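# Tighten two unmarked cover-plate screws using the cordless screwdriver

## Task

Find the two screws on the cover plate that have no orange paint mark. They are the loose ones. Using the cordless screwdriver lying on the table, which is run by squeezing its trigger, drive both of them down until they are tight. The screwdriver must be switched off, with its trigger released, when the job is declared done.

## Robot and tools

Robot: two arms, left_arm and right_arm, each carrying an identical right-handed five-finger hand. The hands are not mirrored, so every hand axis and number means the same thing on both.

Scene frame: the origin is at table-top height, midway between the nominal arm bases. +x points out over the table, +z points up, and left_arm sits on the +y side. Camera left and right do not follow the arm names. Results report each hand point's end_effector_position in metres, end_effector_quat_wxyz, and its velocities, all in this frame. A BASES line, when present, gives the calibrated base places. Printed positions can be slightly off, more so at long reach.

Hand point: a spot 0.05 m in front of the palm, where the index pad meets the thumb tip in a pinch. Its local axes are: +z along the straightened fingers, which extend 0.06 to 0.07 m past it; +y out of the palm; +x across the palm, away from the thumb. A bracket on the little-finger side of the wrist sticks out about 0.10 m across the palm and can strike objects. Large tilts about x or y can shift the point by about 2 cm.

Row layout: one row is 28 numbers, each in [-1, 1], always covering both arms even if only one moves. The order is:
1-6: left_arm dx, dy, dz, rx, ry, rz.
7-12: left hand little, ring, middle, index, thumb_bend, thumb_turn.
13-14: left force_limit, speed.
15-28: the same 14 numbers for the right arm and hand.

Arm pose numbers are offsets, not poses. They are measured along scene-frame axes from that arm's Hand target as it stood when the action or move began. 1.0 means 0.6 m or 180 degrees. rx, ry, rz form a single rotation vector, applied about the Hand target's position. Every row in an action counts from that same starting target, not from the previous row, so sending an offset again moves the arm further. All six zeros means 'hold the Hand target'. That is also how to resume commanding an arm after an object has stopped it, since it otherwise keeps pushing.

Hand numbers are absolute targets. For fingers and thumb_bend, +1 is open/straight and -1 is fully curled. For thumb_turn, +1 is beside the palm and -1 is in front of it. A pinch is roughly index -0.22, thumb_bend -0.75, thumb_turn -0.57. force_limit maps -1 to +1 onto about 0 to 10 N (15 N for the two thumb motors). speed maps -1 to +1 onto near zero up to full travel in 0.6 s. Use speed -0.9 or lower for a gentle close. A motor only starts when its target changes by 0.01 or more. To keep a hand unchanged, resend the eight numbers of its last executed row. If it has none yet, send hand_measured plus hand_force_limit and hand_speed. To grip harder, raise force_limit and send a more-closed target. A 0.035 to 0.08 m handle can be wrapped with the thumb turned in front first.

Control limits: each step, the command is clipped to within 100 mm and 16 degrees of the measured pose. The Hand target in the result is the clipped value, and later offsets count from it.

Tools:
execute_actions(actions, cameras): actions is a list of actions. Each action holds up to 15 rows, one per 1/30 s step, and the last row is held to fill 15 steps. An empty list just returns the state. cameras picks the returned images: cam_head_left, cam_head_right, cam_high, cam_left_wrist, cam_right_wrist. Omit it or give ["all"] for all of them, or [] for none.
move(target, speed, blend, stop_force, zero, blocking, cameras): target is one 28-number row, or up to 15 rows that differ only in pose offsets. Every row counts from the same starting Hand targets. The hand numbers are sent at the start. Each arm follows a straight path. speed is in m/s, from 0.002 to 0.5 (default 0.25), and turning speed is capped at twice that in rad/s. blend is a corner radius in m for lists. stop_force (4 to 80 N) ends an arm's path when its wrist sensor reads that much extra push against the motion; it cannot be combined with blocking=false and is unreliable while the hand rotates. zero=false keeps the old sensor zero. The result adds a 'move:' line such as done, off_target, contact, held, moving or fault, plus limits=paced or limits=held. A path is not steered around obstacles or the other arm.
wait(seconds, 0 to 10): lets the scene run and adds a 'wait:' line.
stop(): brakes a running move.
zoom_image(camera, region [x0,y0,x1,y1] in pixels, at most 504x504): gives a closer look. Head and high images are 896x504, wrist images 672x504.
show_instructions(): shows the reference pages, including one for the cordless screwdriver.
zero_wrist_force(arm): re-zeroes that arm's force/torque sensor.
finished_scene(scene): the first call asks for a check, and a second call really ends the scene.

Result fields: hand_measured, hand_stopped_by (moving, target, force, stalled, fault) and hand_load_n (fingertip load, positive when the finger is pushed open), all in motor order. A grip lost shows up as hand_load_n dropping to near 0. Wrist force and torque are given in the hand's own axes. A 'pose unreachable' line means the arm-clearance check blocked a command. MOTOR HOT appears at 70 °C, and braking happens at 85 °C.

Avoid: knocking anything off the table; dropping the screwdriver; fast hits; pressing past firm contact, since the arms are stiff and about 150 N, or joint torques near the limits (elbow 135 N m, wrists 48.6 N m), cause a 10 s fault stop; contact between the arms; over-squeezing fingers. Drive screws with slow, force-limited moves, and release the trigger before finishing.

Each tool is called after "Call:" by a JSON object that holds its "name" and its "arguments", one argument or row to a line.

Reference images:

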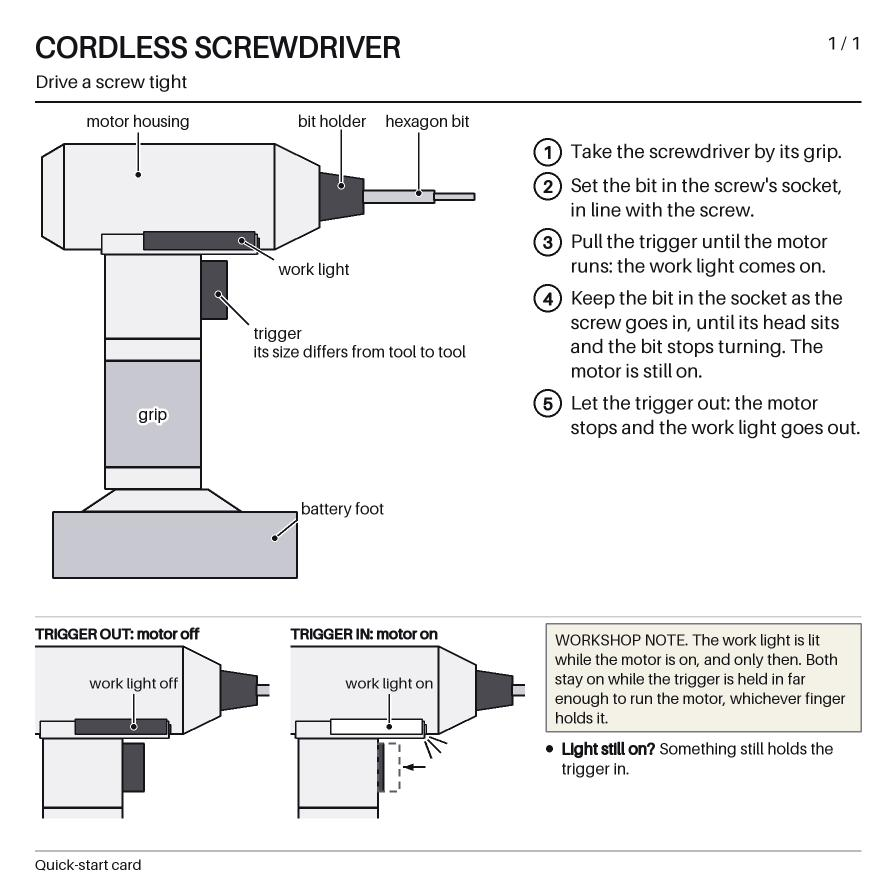

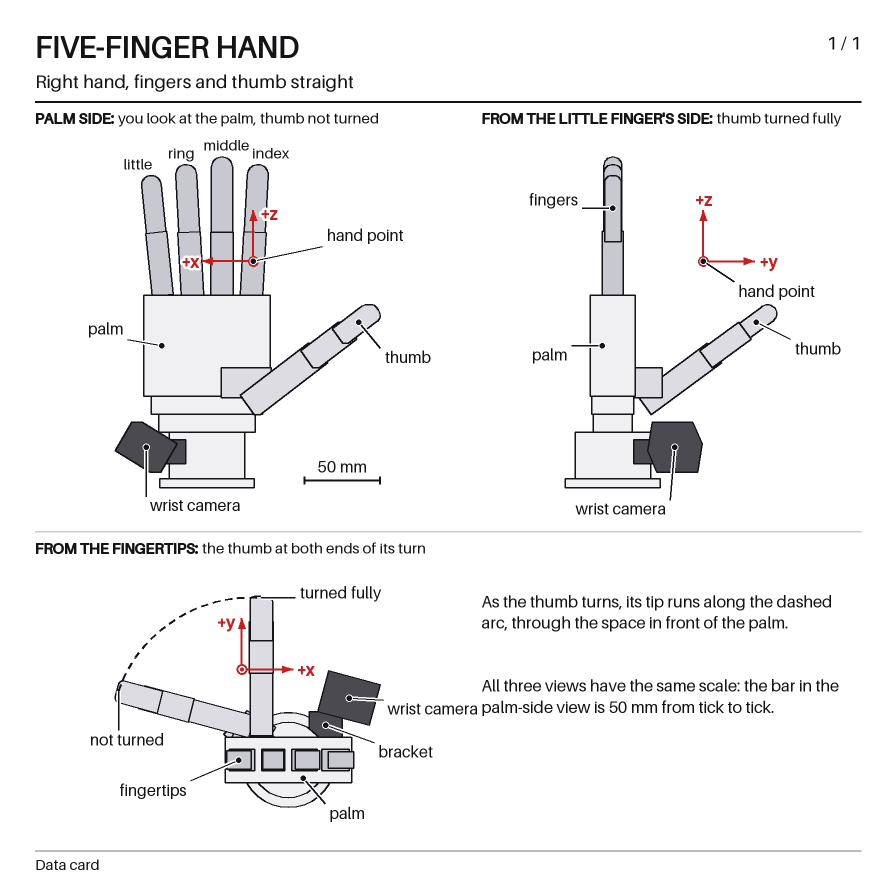

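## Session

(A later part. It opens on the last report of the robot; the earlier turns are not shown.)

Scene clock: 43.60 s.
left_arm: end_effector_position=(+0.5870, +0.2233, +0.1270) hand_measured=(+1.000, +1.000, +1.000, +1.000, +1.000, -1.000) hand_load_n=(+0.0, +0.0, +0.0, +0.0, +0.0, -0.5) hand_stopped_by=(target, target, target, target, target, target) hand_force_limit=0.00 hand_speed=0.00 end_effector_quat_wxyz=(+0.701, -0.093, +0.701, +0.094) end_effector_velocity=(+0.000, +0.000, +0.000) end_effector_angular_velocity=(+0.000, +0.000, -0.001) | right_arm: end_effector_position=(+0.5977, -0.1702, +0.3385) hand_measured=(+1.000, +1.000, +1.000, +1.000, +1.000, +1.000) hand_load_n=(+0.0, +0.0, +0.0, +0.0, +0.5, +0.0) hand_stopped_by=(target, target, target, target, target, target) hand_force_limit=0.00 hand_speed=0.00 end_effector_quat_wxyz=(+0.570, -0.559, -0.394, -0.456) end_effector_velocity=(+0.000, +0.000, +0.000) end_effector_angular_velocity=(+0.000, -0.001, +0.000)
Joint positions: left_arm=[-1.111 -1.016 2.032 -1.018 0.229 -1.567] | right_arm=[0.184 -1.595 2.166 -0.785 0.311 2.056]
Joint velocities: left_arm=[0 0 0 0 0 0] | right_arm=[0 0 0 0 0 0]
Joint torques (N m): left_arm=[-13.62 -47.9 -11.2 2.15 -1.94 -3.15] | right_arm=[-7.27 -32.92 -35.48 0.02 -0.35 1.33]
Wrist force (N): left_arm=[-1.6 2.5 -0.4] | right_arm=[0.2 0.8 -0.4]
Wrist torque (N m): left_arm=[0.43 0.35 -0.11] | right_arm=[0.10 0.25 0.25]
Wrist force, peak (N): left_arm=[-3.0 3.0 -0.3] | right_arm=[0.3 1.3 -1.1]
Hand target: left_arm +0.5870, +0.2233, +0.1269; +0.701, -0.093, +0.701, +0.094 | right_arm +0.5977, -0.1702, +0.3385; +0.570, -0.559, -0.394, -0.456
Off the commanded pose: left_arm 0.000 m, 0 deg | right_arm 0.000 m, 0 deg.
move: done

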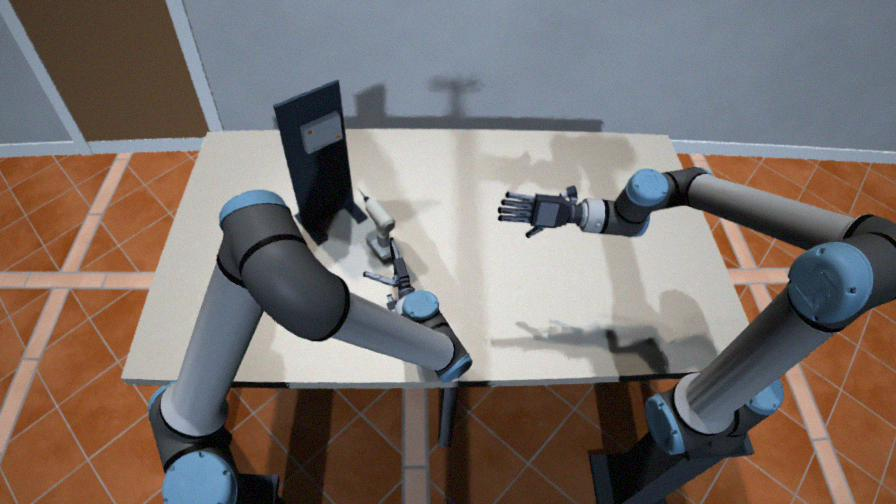

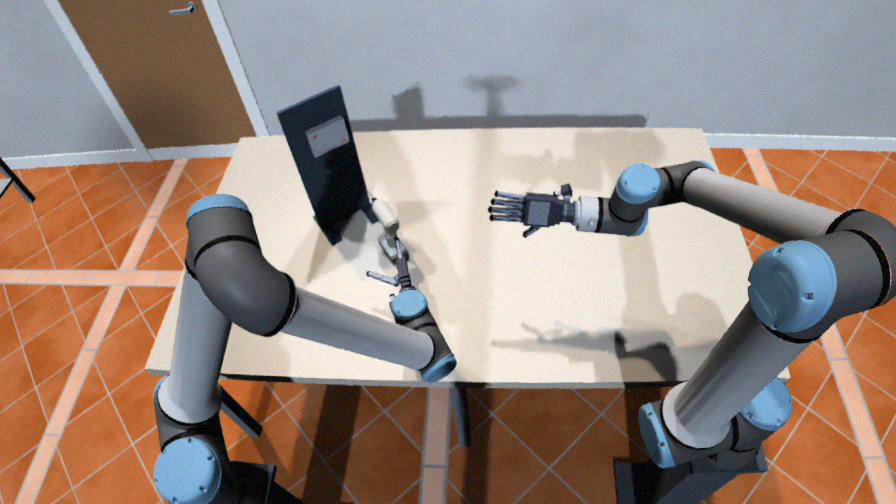

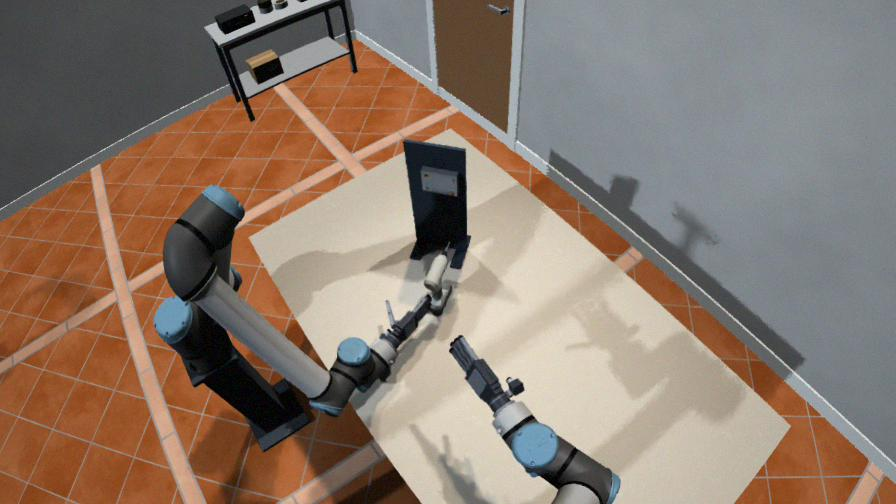

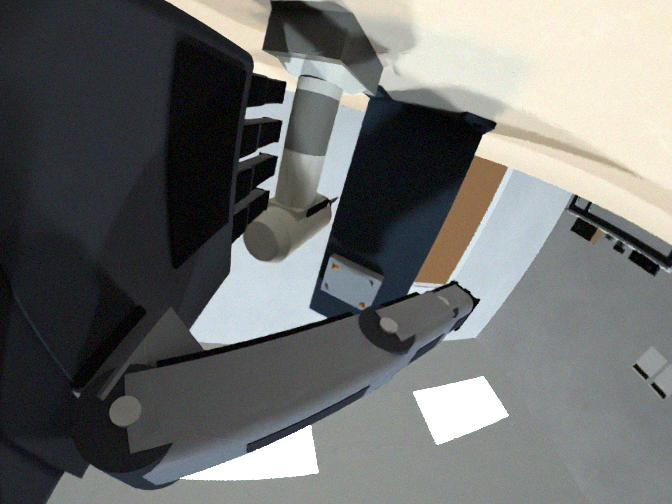

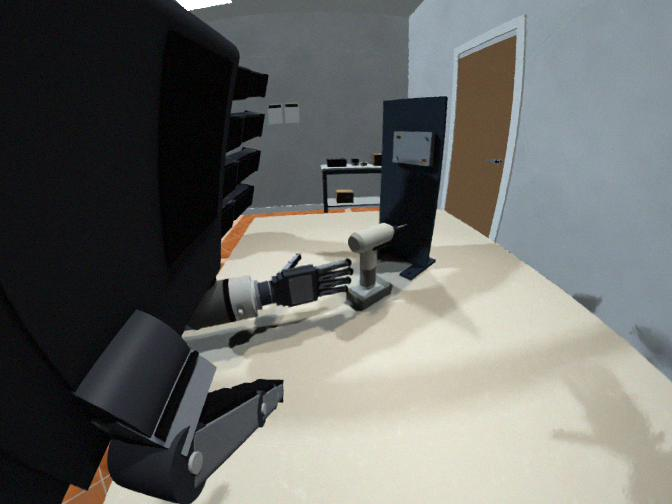

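Call:
{"name": "move", "arguments": {
  "target": [
    [0.004,-0.0155,-0.005,0,0,0,1,1,1,1,1,-1,0,0,0,0,0,0,0,0,1,1,1,1,1,1,0,0],
    [0.1976,0.0363,-0.005,0,0,0,1,1,1,1,1,-1,0,0,0,0,0,0,0,0,1,1,1,1,1,1,0,0]
  ],
  "speed": 0.06,
  "stop_force": 8,
  "cameras": ["cam_head_right","cam_left_wrist","cam_right_wrist"]
}}

Call:
{"name": "zoom_image", "arguments": {
  "camera": "cam_right_wrist",
  "region": [270, 190, 440, 330]
}}

Call:
{"name": "zoom_image", "arguments": {
  "camera": "cam_left_wrist",
  "region": [200, 0, 450, 350]
}}

Scene clock: 47.80 s.
left_arm: end_effector_position=(+0.7057, +0.2450, +0.1239) hand_measured=(+1.000, +1.000, +1.000, +1.000, +1.000, -1.000) hand_load_n=(+0.0, +0.0, +0.0, +0.0, +0.0, -0.5) hand_stopped_by=(target, target, target, target, target, target) hand_force_limit=0.00 hand_speed=0.00 end_effector_quat_wxyz=(+0.701, -0.093, +0.701, +0.094) end_effector_velocity=(+0.000, +0.000, +0.000) end_effector_angular_velocity=(+0.000, +0.000, +0.000) | right_arm: end_effector_position=(+0.5977, -0.1702, +0.3385) hand_measured=(+1.000, +1.000, +1.000, +1.000, +1.000, +1.000) hand_load_n=(+0.0, +0.0, +0.0, +0.0, +0.0, +0.0) hand_stopped_by=(target, target, target, target, target, target) hand_force_limit=0.00 hand_speed=0.00 end_effector_quat_wxyz=(+0.570, -0.559, -0.394, -0.456) end_effector_velocity=(+0.000, +0.000, +0.000) end_effector_angular_velocity=(+0.000, +0.000, +0.000)
Joint positions: left_arm=[-0.943 -0.936 1.876 -0.942 0.397 -1.568] | right_arm=[0.184 -1.595 2.166 -0.785 0.311 2.056]
Joint velocities: left_arm=[0 0 0 0 0 0] | right_arm=[0 0.001 0 -0.001 0 0]
Joint torques (N m): left_arm=[-13.94 -88.43 -14.28 -3.25 -2.22 -1.56] | right_arm=[-7.22 -34.32 -35.41 0.31 -0.43 1.25]
Wrist force (N): left_arm=[-1.4 2.8 -0.2] | right_arm=[0.5 0.7 -0.7]
Wrist torque (N m): left_arm=[0.47 0.31 -0.10] | right_arm=[0.11 0.21 0.27]
Wrist force, peak (N): left_arm=[-1.9 3.6 0.2] | right_arm=[0.1 1.2 -1.2]
Hand target: left_arm +0.7057, +0.2450, +0.1239; +0.701, -0.093, +0.701, +0.094 | right_arm +0.5977, -0.1702, +0.3385; +0.570, -0.559, -0.394, -0.456
Off the commanded pose: left_arm 0.000 m, 0 deg | right_arm 0.000 m, 0 deg.
move: done
Images, in order (width x height): cam_head_right 896x504, cam_left_wrist 672x504, cam_right_wrist 672x504.

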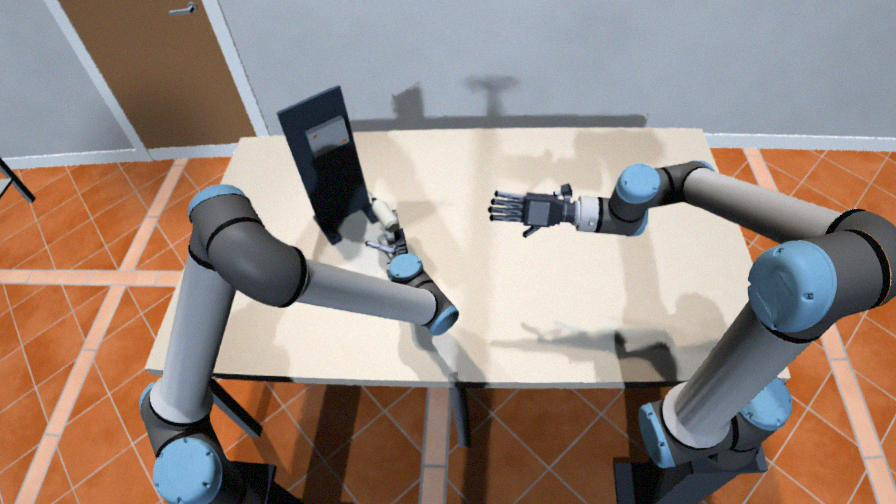

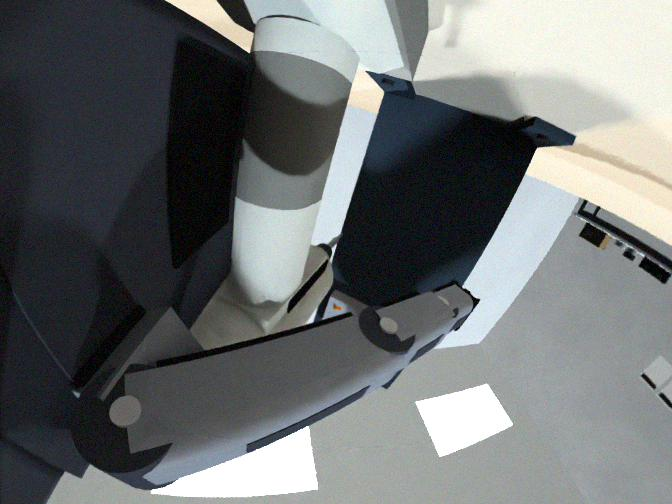

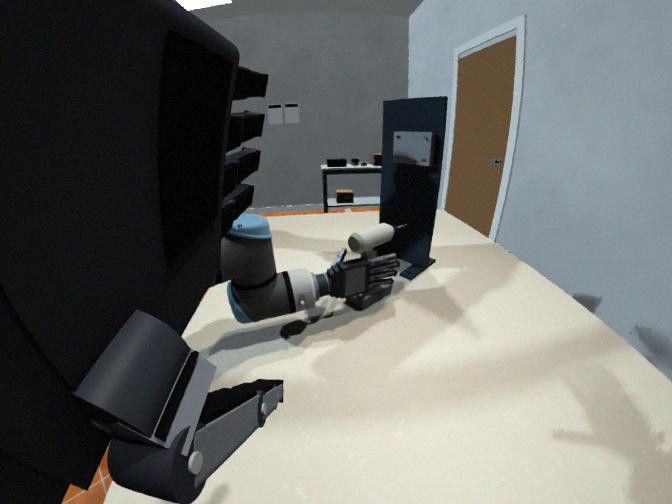

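Scaled by 2.965 from the camera's 672x504 image, which has a finer 960x720 frame.

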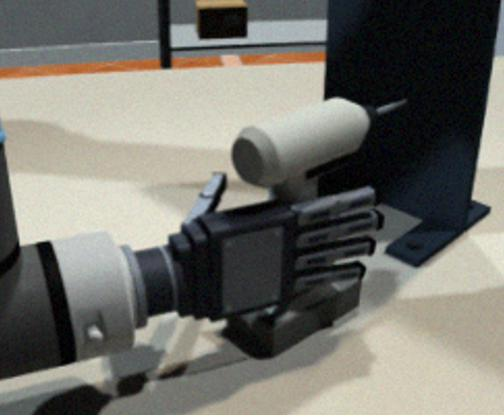

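Scaled by 1.440 from the camera's 672x504 image, which has a finer 960x720 frame.

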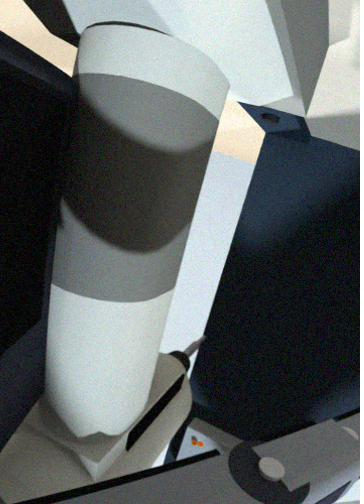

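Call:
{"name": "move", "arguments": {
  "target": [
    [0.0017,-0.0064,0,0,0,0,1,1,1,1,1,-1,0,0,0,0,0,0,0,0,1,1,1,1,1,1,0,0],
    [0.0581,0.0087,0,0,0,0,1,1,1,1,1,-1,0,0,0,0,0,0,0,0,1,1,1,1,1,1,0,0]
  ],
  "speed": 0.04,
  "stop_force": 6,
  "cameras": ["cam_head_right","cam_left_wrist","cam_right_wrist"]
}}

Call:
{"name": "zoom_image", "arguments": {
  "camera": "cam_right_wrist",
  "region": [270, 190, 440, 330]
}}

Call:
{"name": "zoom_image", "arguments": {
  "camera": "cam_left_wrist",
  "region": [200, 0, 450, 350]
}}

Scene clock: 50.40 s.
left_arm: end_effector_position=(+0.7406, +0.2502, +0.1238) hand_measured=(+1.000, +1.000, +1.000, +1.000, +1.000, -1.000) hand_load_n=(+0.0, +0.0, +0.0, +0.0, +0.0, +0.0) hand_stopped_by=(target, target, target, target, target, target) hand_force_limit=0.00 hand_speed=0.00 end_effector_quat_wxyz=(+0.701, -0.093, +0.701, +0.094) end_effector_velocity=(+0.000, -0.001, +0.000) end_effector_angular_velocity=(-0.001, +0.000, -0.002) | right_arm: end_effector_position=(+0.5977, -0.1702, +0.3385) hand_measured=(+1.000, +1.000, +1.000, +1.000, +1.000, +1.000) hand_load_n=(+0.0, +0.0, +0.0, +0.0, +0.0, +0.0) hand_stopped_by=(target, target, target, target, target, target) hand_force_limit=0.00 hand_speed=0.00 end_effector_quat_wxyz=(+0.570, -0.559, -0.394, -0.456) end_effector_velocity=(+0.000, +0.000, +0.000) end_effector_angular_velocity=(+0.000, +0.000, +0.000)
Joint positions: left_arm=[-0.9 -0.91 1.823 -0.914 0.44 -1.568] | right_arm=[0.184 -1.595 2.166 -0.785 0.311 2.056]
Joint velocities: left_arm=[-0.001 0 0 0 0 -0.001] | right_arm=[0 0 0 0 0 0]
Joint torques (N m): left_arm=[-10.25 -91.11 -14.6 -4.2 -2.07 -3.43] | right_arm=[-5.7 -34.91 -35.71 0.06 -0.41 1.05]
Wrist force (N): left_arm=[-1.6 2.3 -0.1] | right_arm=[-0.1 1.2 -0.8]
Wrist torque (N m): left_arm=[0.42 0.35 -0.14] | right_arm=[0.18 0.31 0.25]
Wrist force, peak (N): left_arm=[-1.6 3.6 -0.4] | right_arm=[0.1 1.0 -1.2]
Hand target: left_arm +0.7406, +0.2502, +0.1238; +0.701, -0.093, +0.701, +0.094 | right_arm +0.5977, -0.1702, +0.3385; +0.570, -0.559, -0.394, -0.456
Off the commanded pose: left_arm 0.000 m, 0 deg | right_arm 0.000 m, 0 deg.
move: done
Images, in order (width x height): cam_head_right 896x504, cam_left_wrist 672x504, cam_right_wrist 672x504.

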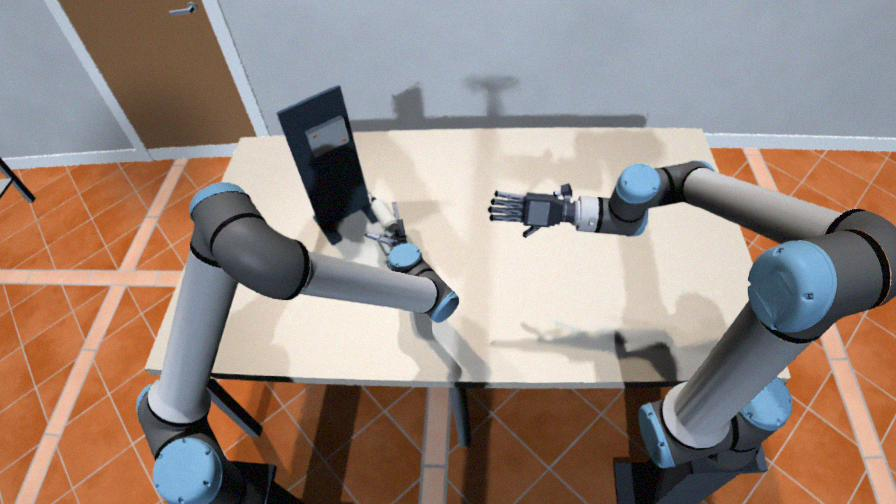

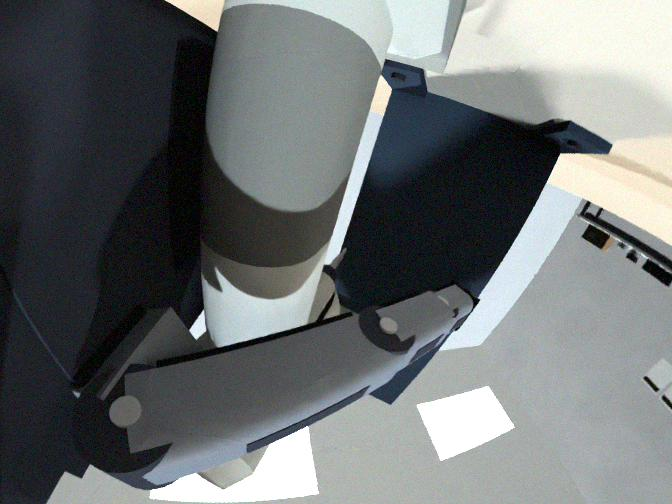

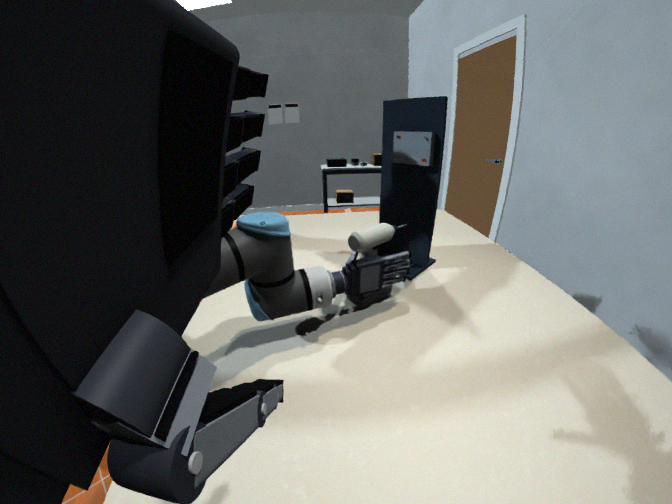

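Scaled by 2.965 from the camera's 672x504 image, which has a finer 960x720 frame.

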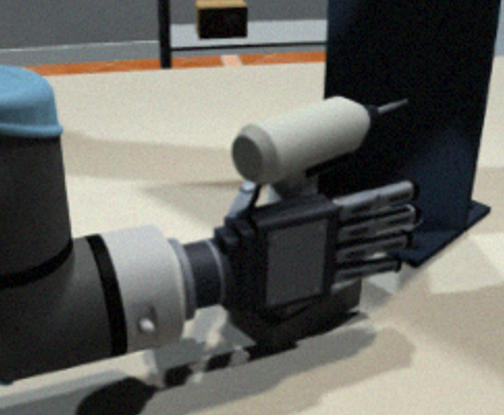

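Scaled by 1.440 from the camera's 672x504 image, which has a finer 960x720 frame.

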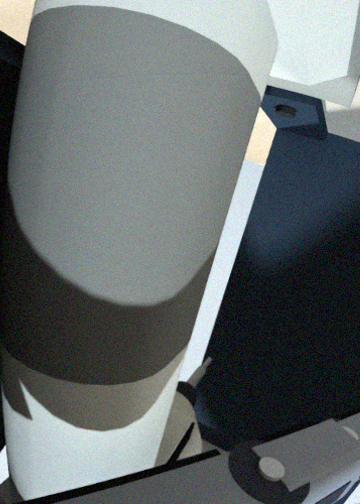

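Call:
{"name": "move", "arguments": {
  "target": [0,0,0,0,0,0,-1,-1,-1,1,-1,-1,-0.6,-0.6,0,0,0,0,0,0,1,1,1,1,1,1,0,0],
  "cameras": ["cam_head_right","cam_left_wrist","cam_right_wrist"]
}}

Call:
{"name": "zoom_image", "arguments": {
  "camera": "cam_right_wrist",
  "region": [270, 190, 440, 330]
}}

Call:
{"name": "zoom_image", "arguments": {
  "camera": "cam_left_wrist",
  "region": [150, 0, 500, 504]
}}

Scene clock: 53.50 s.
left_arm: end_effector_position=(+0.7406, +0.2502, +0.1238) hand_measured=(-0.730, -0.708, -0.530, +1.000, +0.024, -1.000) hand_load_n=(+0.5, +0.0, +3.0, +0.0, +4.0, +0.5) hand_stopped_by=(force, force, force, target, force, target) hand_force_limit=-0.60 hand_speed=-0.60 end_effector_quat_wxyz=(+0.701, -0.093, +0.701, +0.094) end_effector_velocity=(+0.000, +0.000, +0.000) end_effector_angular_velocity=(+0.000, +0.000, +0.000) | right_arm: end_effector_position=(+0.5977, -0.1702, +0.3385) hand_measured=(+1.000, +1.000, +1.000, +1.000, +1.000, +1.000) hand_load_n=(+0.0, +0.0, +0.0, -0.5, +0.0, +0.0) hand_stopped_by=(target, target, target, target, target, target) hand_force_limit=0.00 hand_speed=0.00 end_effector_quat_wxyz=(+0.570, -0.559, -0.394, -0.456) end_effector_velocity=(+0.000, +0.000, +0.000) end_effector_angular_velocity=(+0.000, +0.001, +0.000)
Joint positions: left_arm=[-0.9 -0.91 1.823 -0.914 0.44 -1.568] | right_arm=[0.184 -1.595 2.166 -0.785 0.311 2.056]
Joint velocities: left_arm=[0 0 0 0 0 0] | right_arm=[0 -0.001 0 0.002 0 0]
Joint torques (N m): left_arm=[-12.69 -91.29 -23.07 -1.39 -1.42 -3.88] | right_arm=[-6.05 -35.95 -35.7 0.1 -0.34 1.16]
Wrist force (N): left_arm=[-1.3 2.4 -0.2] | right_arm=[0.5 0.9 -0.6]
Wrist torque (N m): left_arm=[0.42 0.29 -0.13] | right_arm=[0.13 0.21 0.27]
Wrist force, peak (N): left_arm=[-1.4 2.9 2.0] | right_arm=[-0.1 1.3 -1.1]
Hand target: left_arm +0.7406, +0.2502, +0.1238; +0.701, -0.093, +0.701, +0.094 | right_arm +0.5977, -0.1702, +0.3385; +0.570, -0.559, -0.394, -0.456
Off the commanded pose: left_arm 0.000 m, 0 deg | right_arm 0.000 m, 0 deg.
move: done
Images, in order (width x height): cam_head_right 896x504, cam_left_wrist 672x504, cam_right_wrist 672x504.

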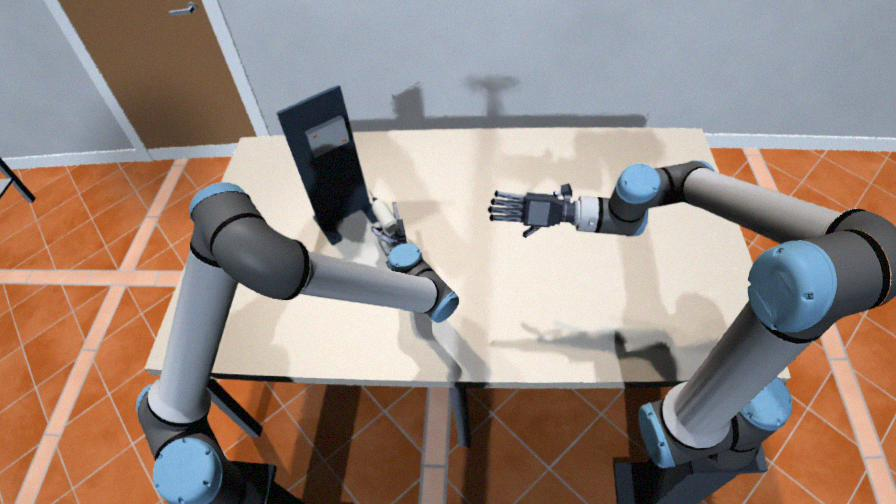

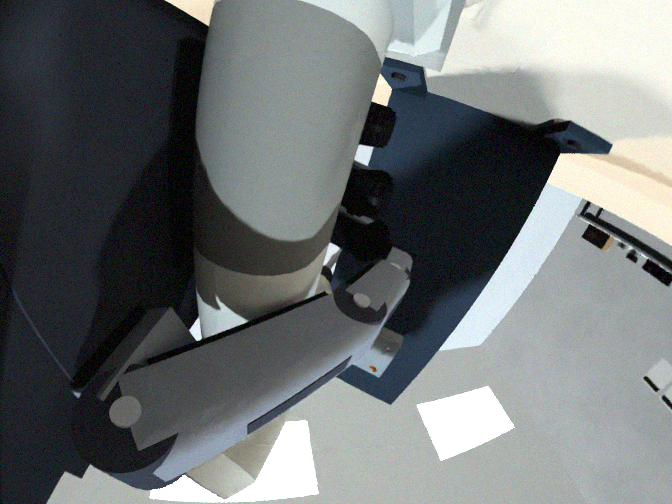

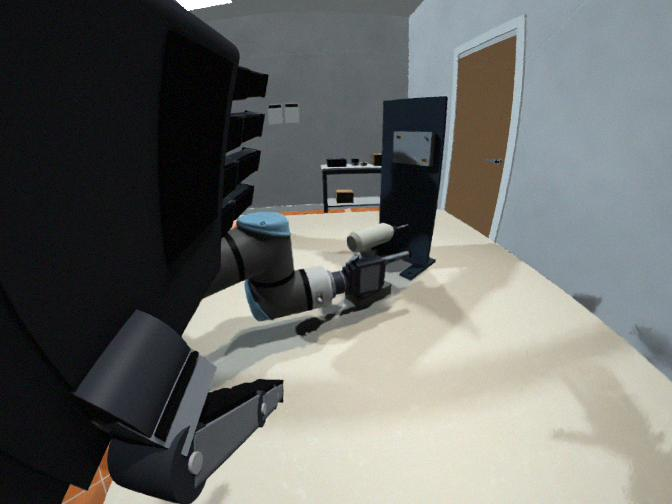

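Scaled by 2.965 from the camera's 672x504 image, which has a finer 960x720 frame.

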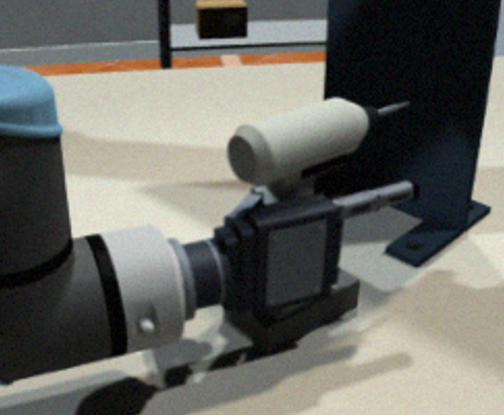

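Scaled by 1.000.

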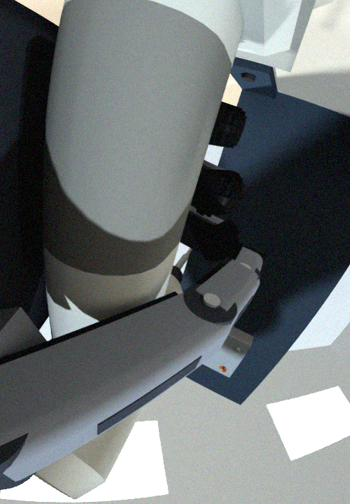

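Call:
{"name": "move", "arguments": {
  "target": [0,0,0,0,0,0,-0.98,-0.98,-0.98,1,-0.98,-1,0.6,-0.6,0,0,0,0,0,0,1,1,1,1,1,1,0,0],
  "cameras": ["cam_left_wrist","cam_right_wrist"]
}}

Call:
{"name": "zoom_image", "arguments": {
  "camera": "cam_right_wrist",
  "region": [270, 190, 440, 330]
}}

Scene clock: 54.33 s.
left_arm: end_effector_position=(+0.7406, +0.2502, +0.1238) hand_measured=(-0.858, -0.854, -0.570, +1.000, -0.014, -1.000) hand_load_n=(+11.0, +12.5, +9.5, +0.0, +12.5, +2.5) hand_stopped_by=(force, force, force, target, force, target) hand_force_limit=0.60 hand_speed=-0.60 end_effector_quat_wxyz=(+0.701, -0.093, +0.701, +0.094) end_effector_velocity=(+0.000, -0.001, +0.000) end_effector_angular_velocity=(-0.001, +0.000, -0.001) | right_arm: end_effector_position=(+0.5977, -0.1702, +0.3385) hand_measured=(+1.000, +1.000, +1.000, +1.000, +1.000, +1.000) hand_load_n=(+0.0, -0.5, +0.0, +0.0, +0.0, +0.0) hand_stopped_by=(target, target, target, target, target, target) hand_force_limit=0.00 hand_speed=0.00 end_effector_quat_wxyz=(+0.570, -0.559, -0.394, -0.456) end_effector_velocity=(+0.000, +0.000, +0.000) end_effector_angular_velocity=(+0.000, +0.000, +0.000)
Joint positions: left_arm=[-0.9 -0.91 1.823 -0.914 0.44 -1.568] | right_arm=[0.184 -1.595 2.166 -0.785 0.311 2.056]
Joint velocities: left_arm=[-0.001 -0.001 0 0.001 0 -0.001] | right_arm=[0 0 0 0 0 0]
Joint torques (N m): left_arm=[-9.11 -88.62 -24.68 -0.27 -0.37 -3.08] | right_arm=[-4.45 -35.97 -35.98 0.13 -0.35 1.02]
Wrist force (N): left_arm=[-3.9 4.1 1.0] | right_arm=[0.0 0.9 -1.0]
Wrist torque (N m): left_arm=[0.35 -0.25 -0.21] | right_arm=[0.15 0.29 0.24]
Wrist force, peak (N): left_arm=[-3.9 4.3 1.2] | right_arm=[0.1 0.9 -1.1]
Hand target: left_arm +0.7406, +0.2502, +0.1238; +0.701, -0.093, +0.701, +0.094 | right_arm +0.5977, -0.1702, +0.3385; +0.570, -0.559, -0.394, -0.456
Off the commanded pose: left_arm 0.000 m, 0 deg | right_arm 0.000 m, 0 deg.
move: done
Images, in order (width x height): cam_left_wrist 672x504, cam_right_wrist 672x504.

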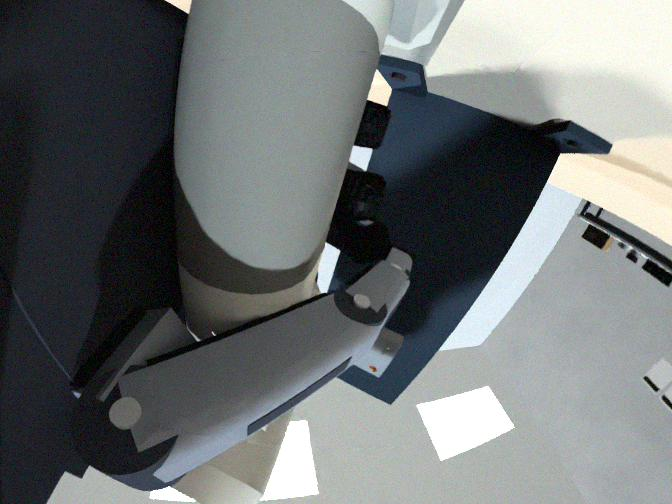

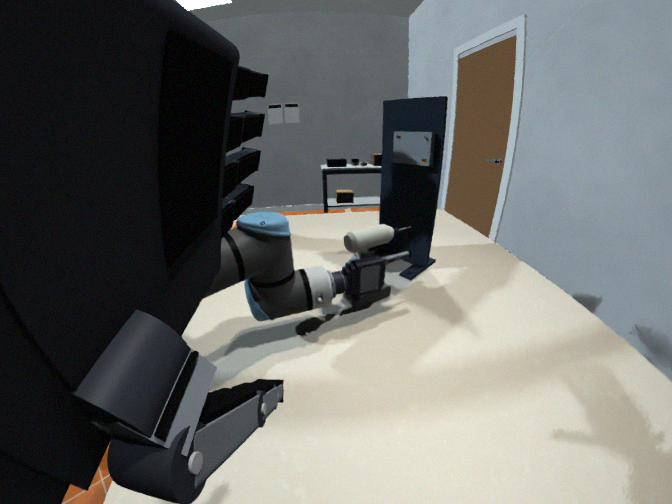

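Scaled by 2.965 from the camera's 672x504 image, which has a finer 960x720 frame.

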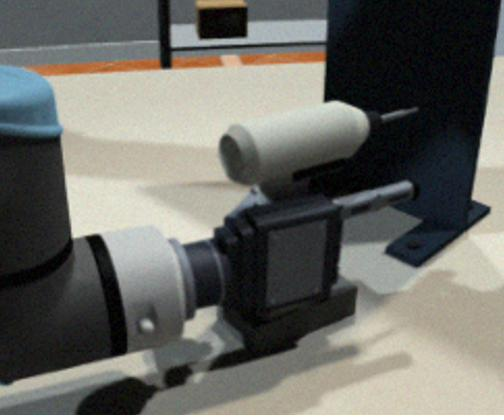

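Call:
{"name": "move", "arguments": {
  "target": [0,0,0.1,0,0,0,-0.98,-0.98,-0.98,1,-0.98,-1,0.6,-0.6,0,0,0,0,0,0,1,1,1,1,1,1,0,0],
  "speed": 0.08
}}

Call:
{"name": "zoom_image", "arguments": {
  "camera": "cam_right_wrist",
  "region": [270, 150, 440, 290]
}}

Call:
{"name": "zoom_image", "arguments": {
  "camera": "cam_high",
  "region": [340, 120, 520, 340]
}}

Call:
{"name": "zoom_image", "arguments": {
  "camera": "cam_head_right",
  "region": [260, 70, 450, 290]
}}

Scene clock: 55.63 s.
left_arm: end_effector_position=(+0.7407, +0.2500, +0.1841) hand_measured=(-0.860, -0.854, -0.570, +1.000, -0.014, -1.000) hand_load_n=(+0.0, +6.0, +10.0, +0.0, +12.5, +2.5) hand_stopped_by=(force, force, force, target, force, target) hand_force_limit=0.60 hand_speed=-0.60 end_effector_quat_wxyz=(+0.701, -0.093, +0.701, +0.094) end_effector_velocity=(+0.000, +0.000, -0.001) end_effector_angular_velocity=(-0.003, -0.002, +0.001) | right_arm: end_effector_position=(+0.5977, -0.1702, +0.3385) hand_measured=(+1.000, +1.000, +1.000, +1.000, +1.000, +1.000) hand_load_n=(+0.0, +0.0, +0.0, +0.0, +0.0, +0.0) hand_stopped_by=(target, target, target, target, target, target) hand_force_limit=0.00 hand_speed=0.00 end_effector_quat_wxyz=(+0.570, -0.559, -0.394, -0.456) end_effector_velocity=(+0.000, +0.000, +0.000) end_effector_angular_velocity=(+0.000, -0.002, +0.000)
Joint positions: left_arm=[-0.9 -0.988 1.811 -0.826 0.44 -1.568] | right_arm=[0.184 -1.595 2.166 -0.785 0.311 2.056]
Joint velocities: left_arm=[0 0.002 0 -0.005 -0.001 -0.001] | right_arm=[0 -0.001 0 -0.001 0 0]
Joint torques (N m): left_arm=[-4.06 -56.59 -29.29 -4.71 0.71 -2.9] | right_arm=[-5.2 -36.02 -36.67 0.02 -0.3 0.98]
Wrist force (N): left_arm=[5.2 2.6 -0.1] | right_arm=[0.4 0.8 -0.8]
Wrist torque (N m): left_arm=[0.44 0.19 0.04] | right_arm=[0.13 0.23 0.26]
Wrist force, peak (N): left_arm=[6.8 2.6 0.0] | right_arm=[0.2 1.0 -1.2]
Hand target: left_arm +0.7406, +0.2501, +0.1839; +0.701, -0.093, +0.701, +0.094 | right_arm +0.5977, -0.1702, +0.3385; +0.570, -0.559, -0.394, -0.456
Off the commanded pose: left_arm 0.000 m, 0 deg | right_arm 0.000 m, 0 deg.
move: done

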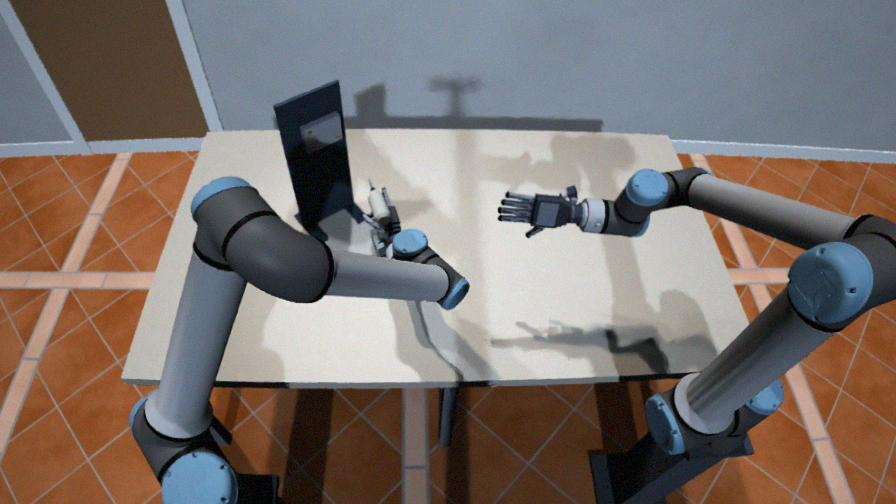

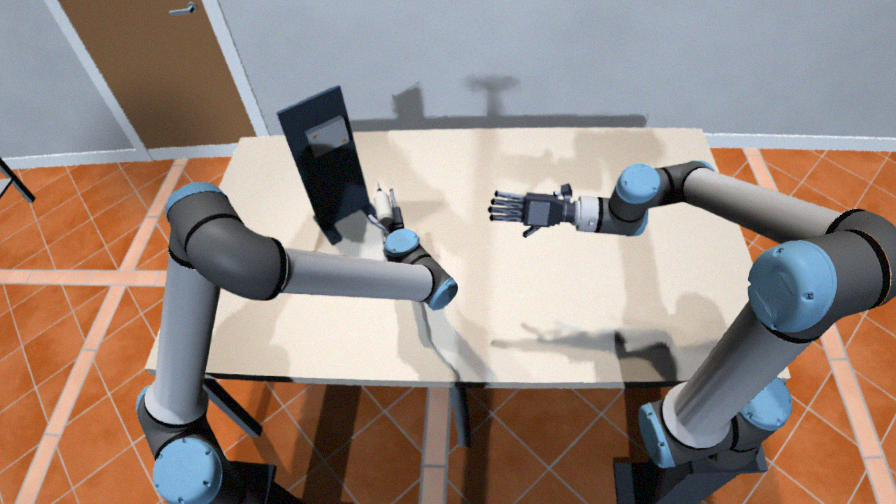

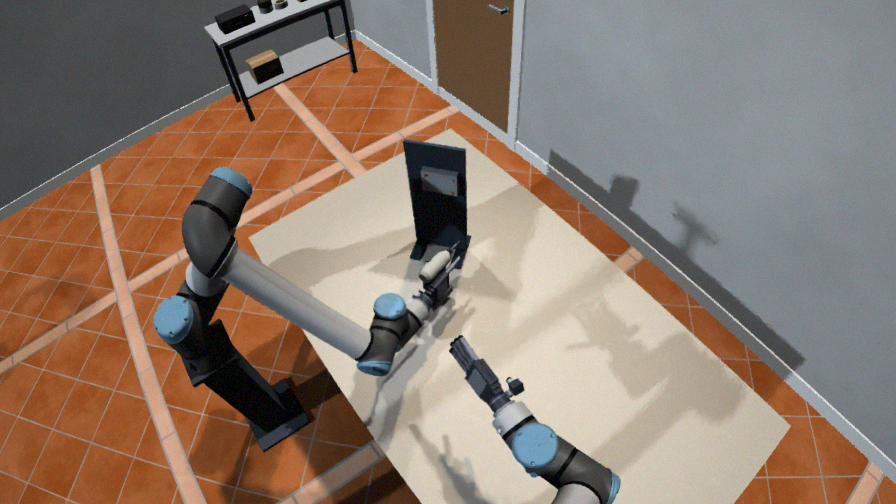

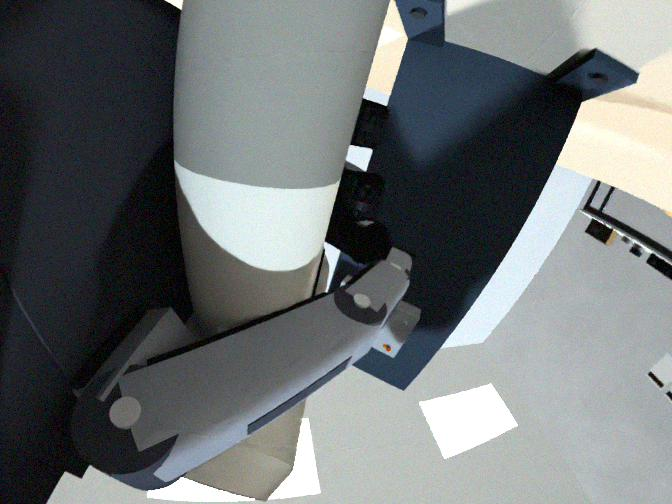

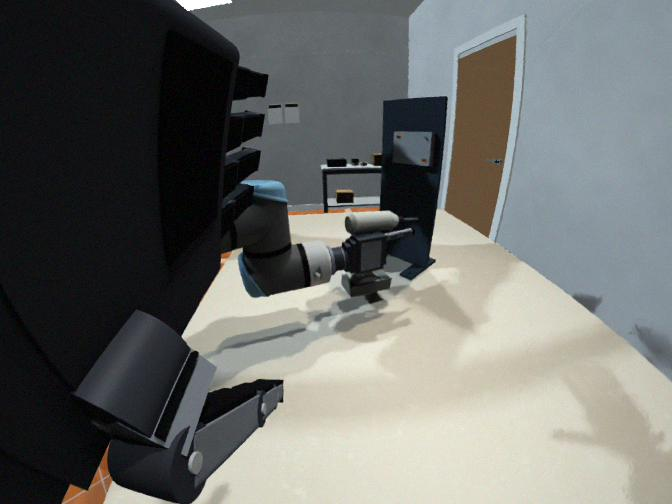

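Scaled by 2.965 from the camera's 672x504 image, which has a finer 960x720 frame.

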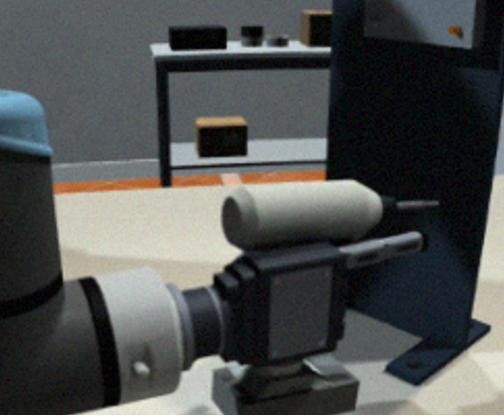

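Scaled by 2.291.

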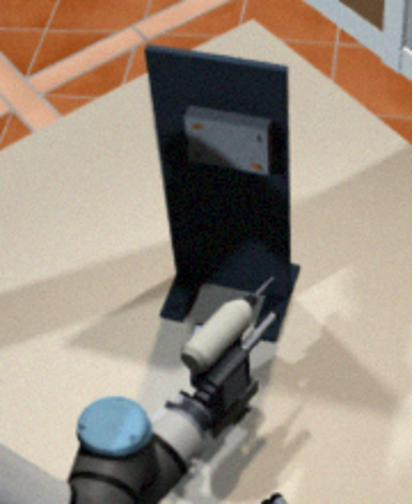

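Scaled by 2.291.

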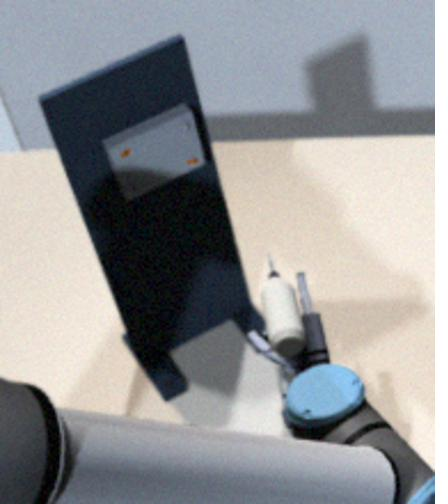

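Call:
{"name": "move", "arguments": {
  "target": [0,0,0.1,0,0,0,-0.98,-0.98,-0.98,-0.2,-0.98,-1,0.0,-0.6,0,0,0,0,0,0,1,1,1,1,1,1,0,0],
  "speed": 0.08,
  "cameras": ["cam_right_wrist","cam_left_wrist"]
}}

Call:
{"name": "zoom_image", "arguments": {
  "camera": "cam_right_wrist",
  "region": [320, 180, 430, 280]
}}

Scene clock: 57.00 s.
left_arm: end_effector_position=(+0.7408, +0.2499, +0.2441) hand_measured=(-0.860, -0.854, -0.570, +0.426, -0.014, -1.000) hand_load_n=(+0.0, +10.0, +10.0, +4.0, +12.5, +2.0) hand_stopped_by=(force, force, force, force, force, target) hand_force_limit=0.00 hand_speed=-0.60 end_effector_quat_wxyz=(+0.701, -0.093, +0.701, +0.094) end_effector_velocity=(-0.001, +0.000, +0.000) end_effector_angular_velocity=(-0.001, -0.001, +0.000) | right_arm: end_effector_position=(+0.5977, -0.1702, +0.3385) hand_measured=(+1.000, +1.000, +1.000, +1.000, +1.000, +1.000) hand_load_n=(+0.0, +0.0, +0.0, +0.5, +0.0, +0.0) hand_stopped_by=(target, target, target, target, target, target) hand_force_limit=0.00 hand_speed=0.00 end_effector_quat_wxyz=(+0.570, -0.559, -0.394, -0.456) end_effector_velocity=(+0.000, +0.000, +0.000) end_effector_angular_velocity=(+0.000, +0.001, +0.000)
Joint positions: left_arm=[-0.9 -1.058 1.789 -0.734 0.44 -1.568] | right_arm=[0.184 -1.595 2.166 -0.785 0.311 2.056]
Joint velocities: left_arm=[-0.001 -0.001 0.001 -0.001 0 -0.001] | right_arm=[0 0 0 0.001 0 0]
Joint torques (N m): left_arm=[4.64 -58.57 -21.48 -4.81 0.51 -3.66] | right_arm=[-4.78 -37.35 -36.39 0.03 -0.34 1.07]
Wrist force (N): left_arm=[5.2 2.8 0.1] | right_arm=[0.2 0.7 -0.9]
Wrist torque (N m): left_arm=[0.46 0.18 0.03] | right_arm=[0.12 0.27 0.24]
Wrist force, peak (N): left_arm=[7.3 2.8 -0.7] | right_arm=[-0.1 1.1 -1.0]
Hand target: left_arm +0.7407, +0.2500, +0.2439; +0.701, -0.093, +0.701, +0.094 | right_arm +0.5977, -0.1702, +0.3385; +0.570, -0.559, -0.394, -0.456
Off the commanded pose: left_arm 0.000 m, 0 deg | right_arm 0.000 m, 0 deg.
move: done
Images, in order (width x height): cam_left_wrist 672x504, cam_right_wrist 672x504.

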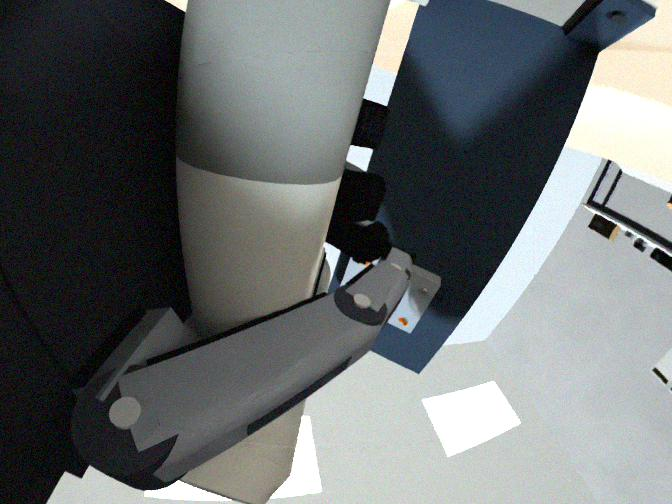

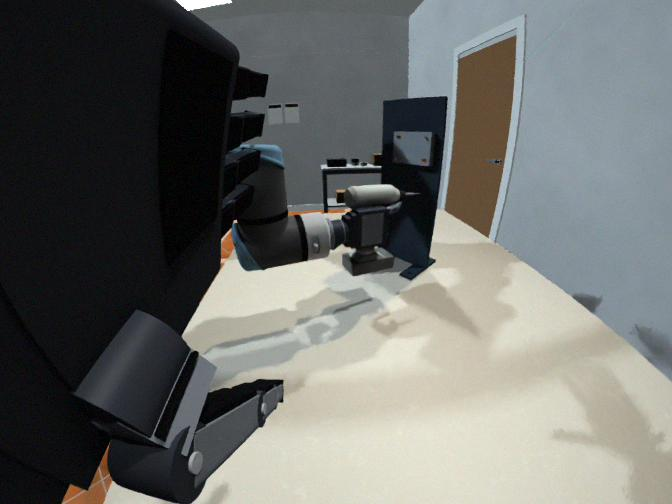

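Scaled by 4.582 from the camera's 672x504 image, which has a finer 960x720 frame.

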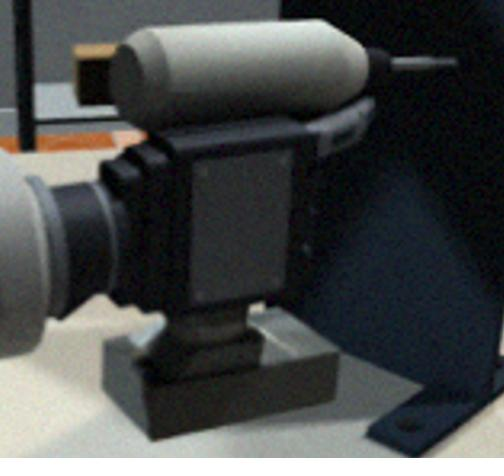

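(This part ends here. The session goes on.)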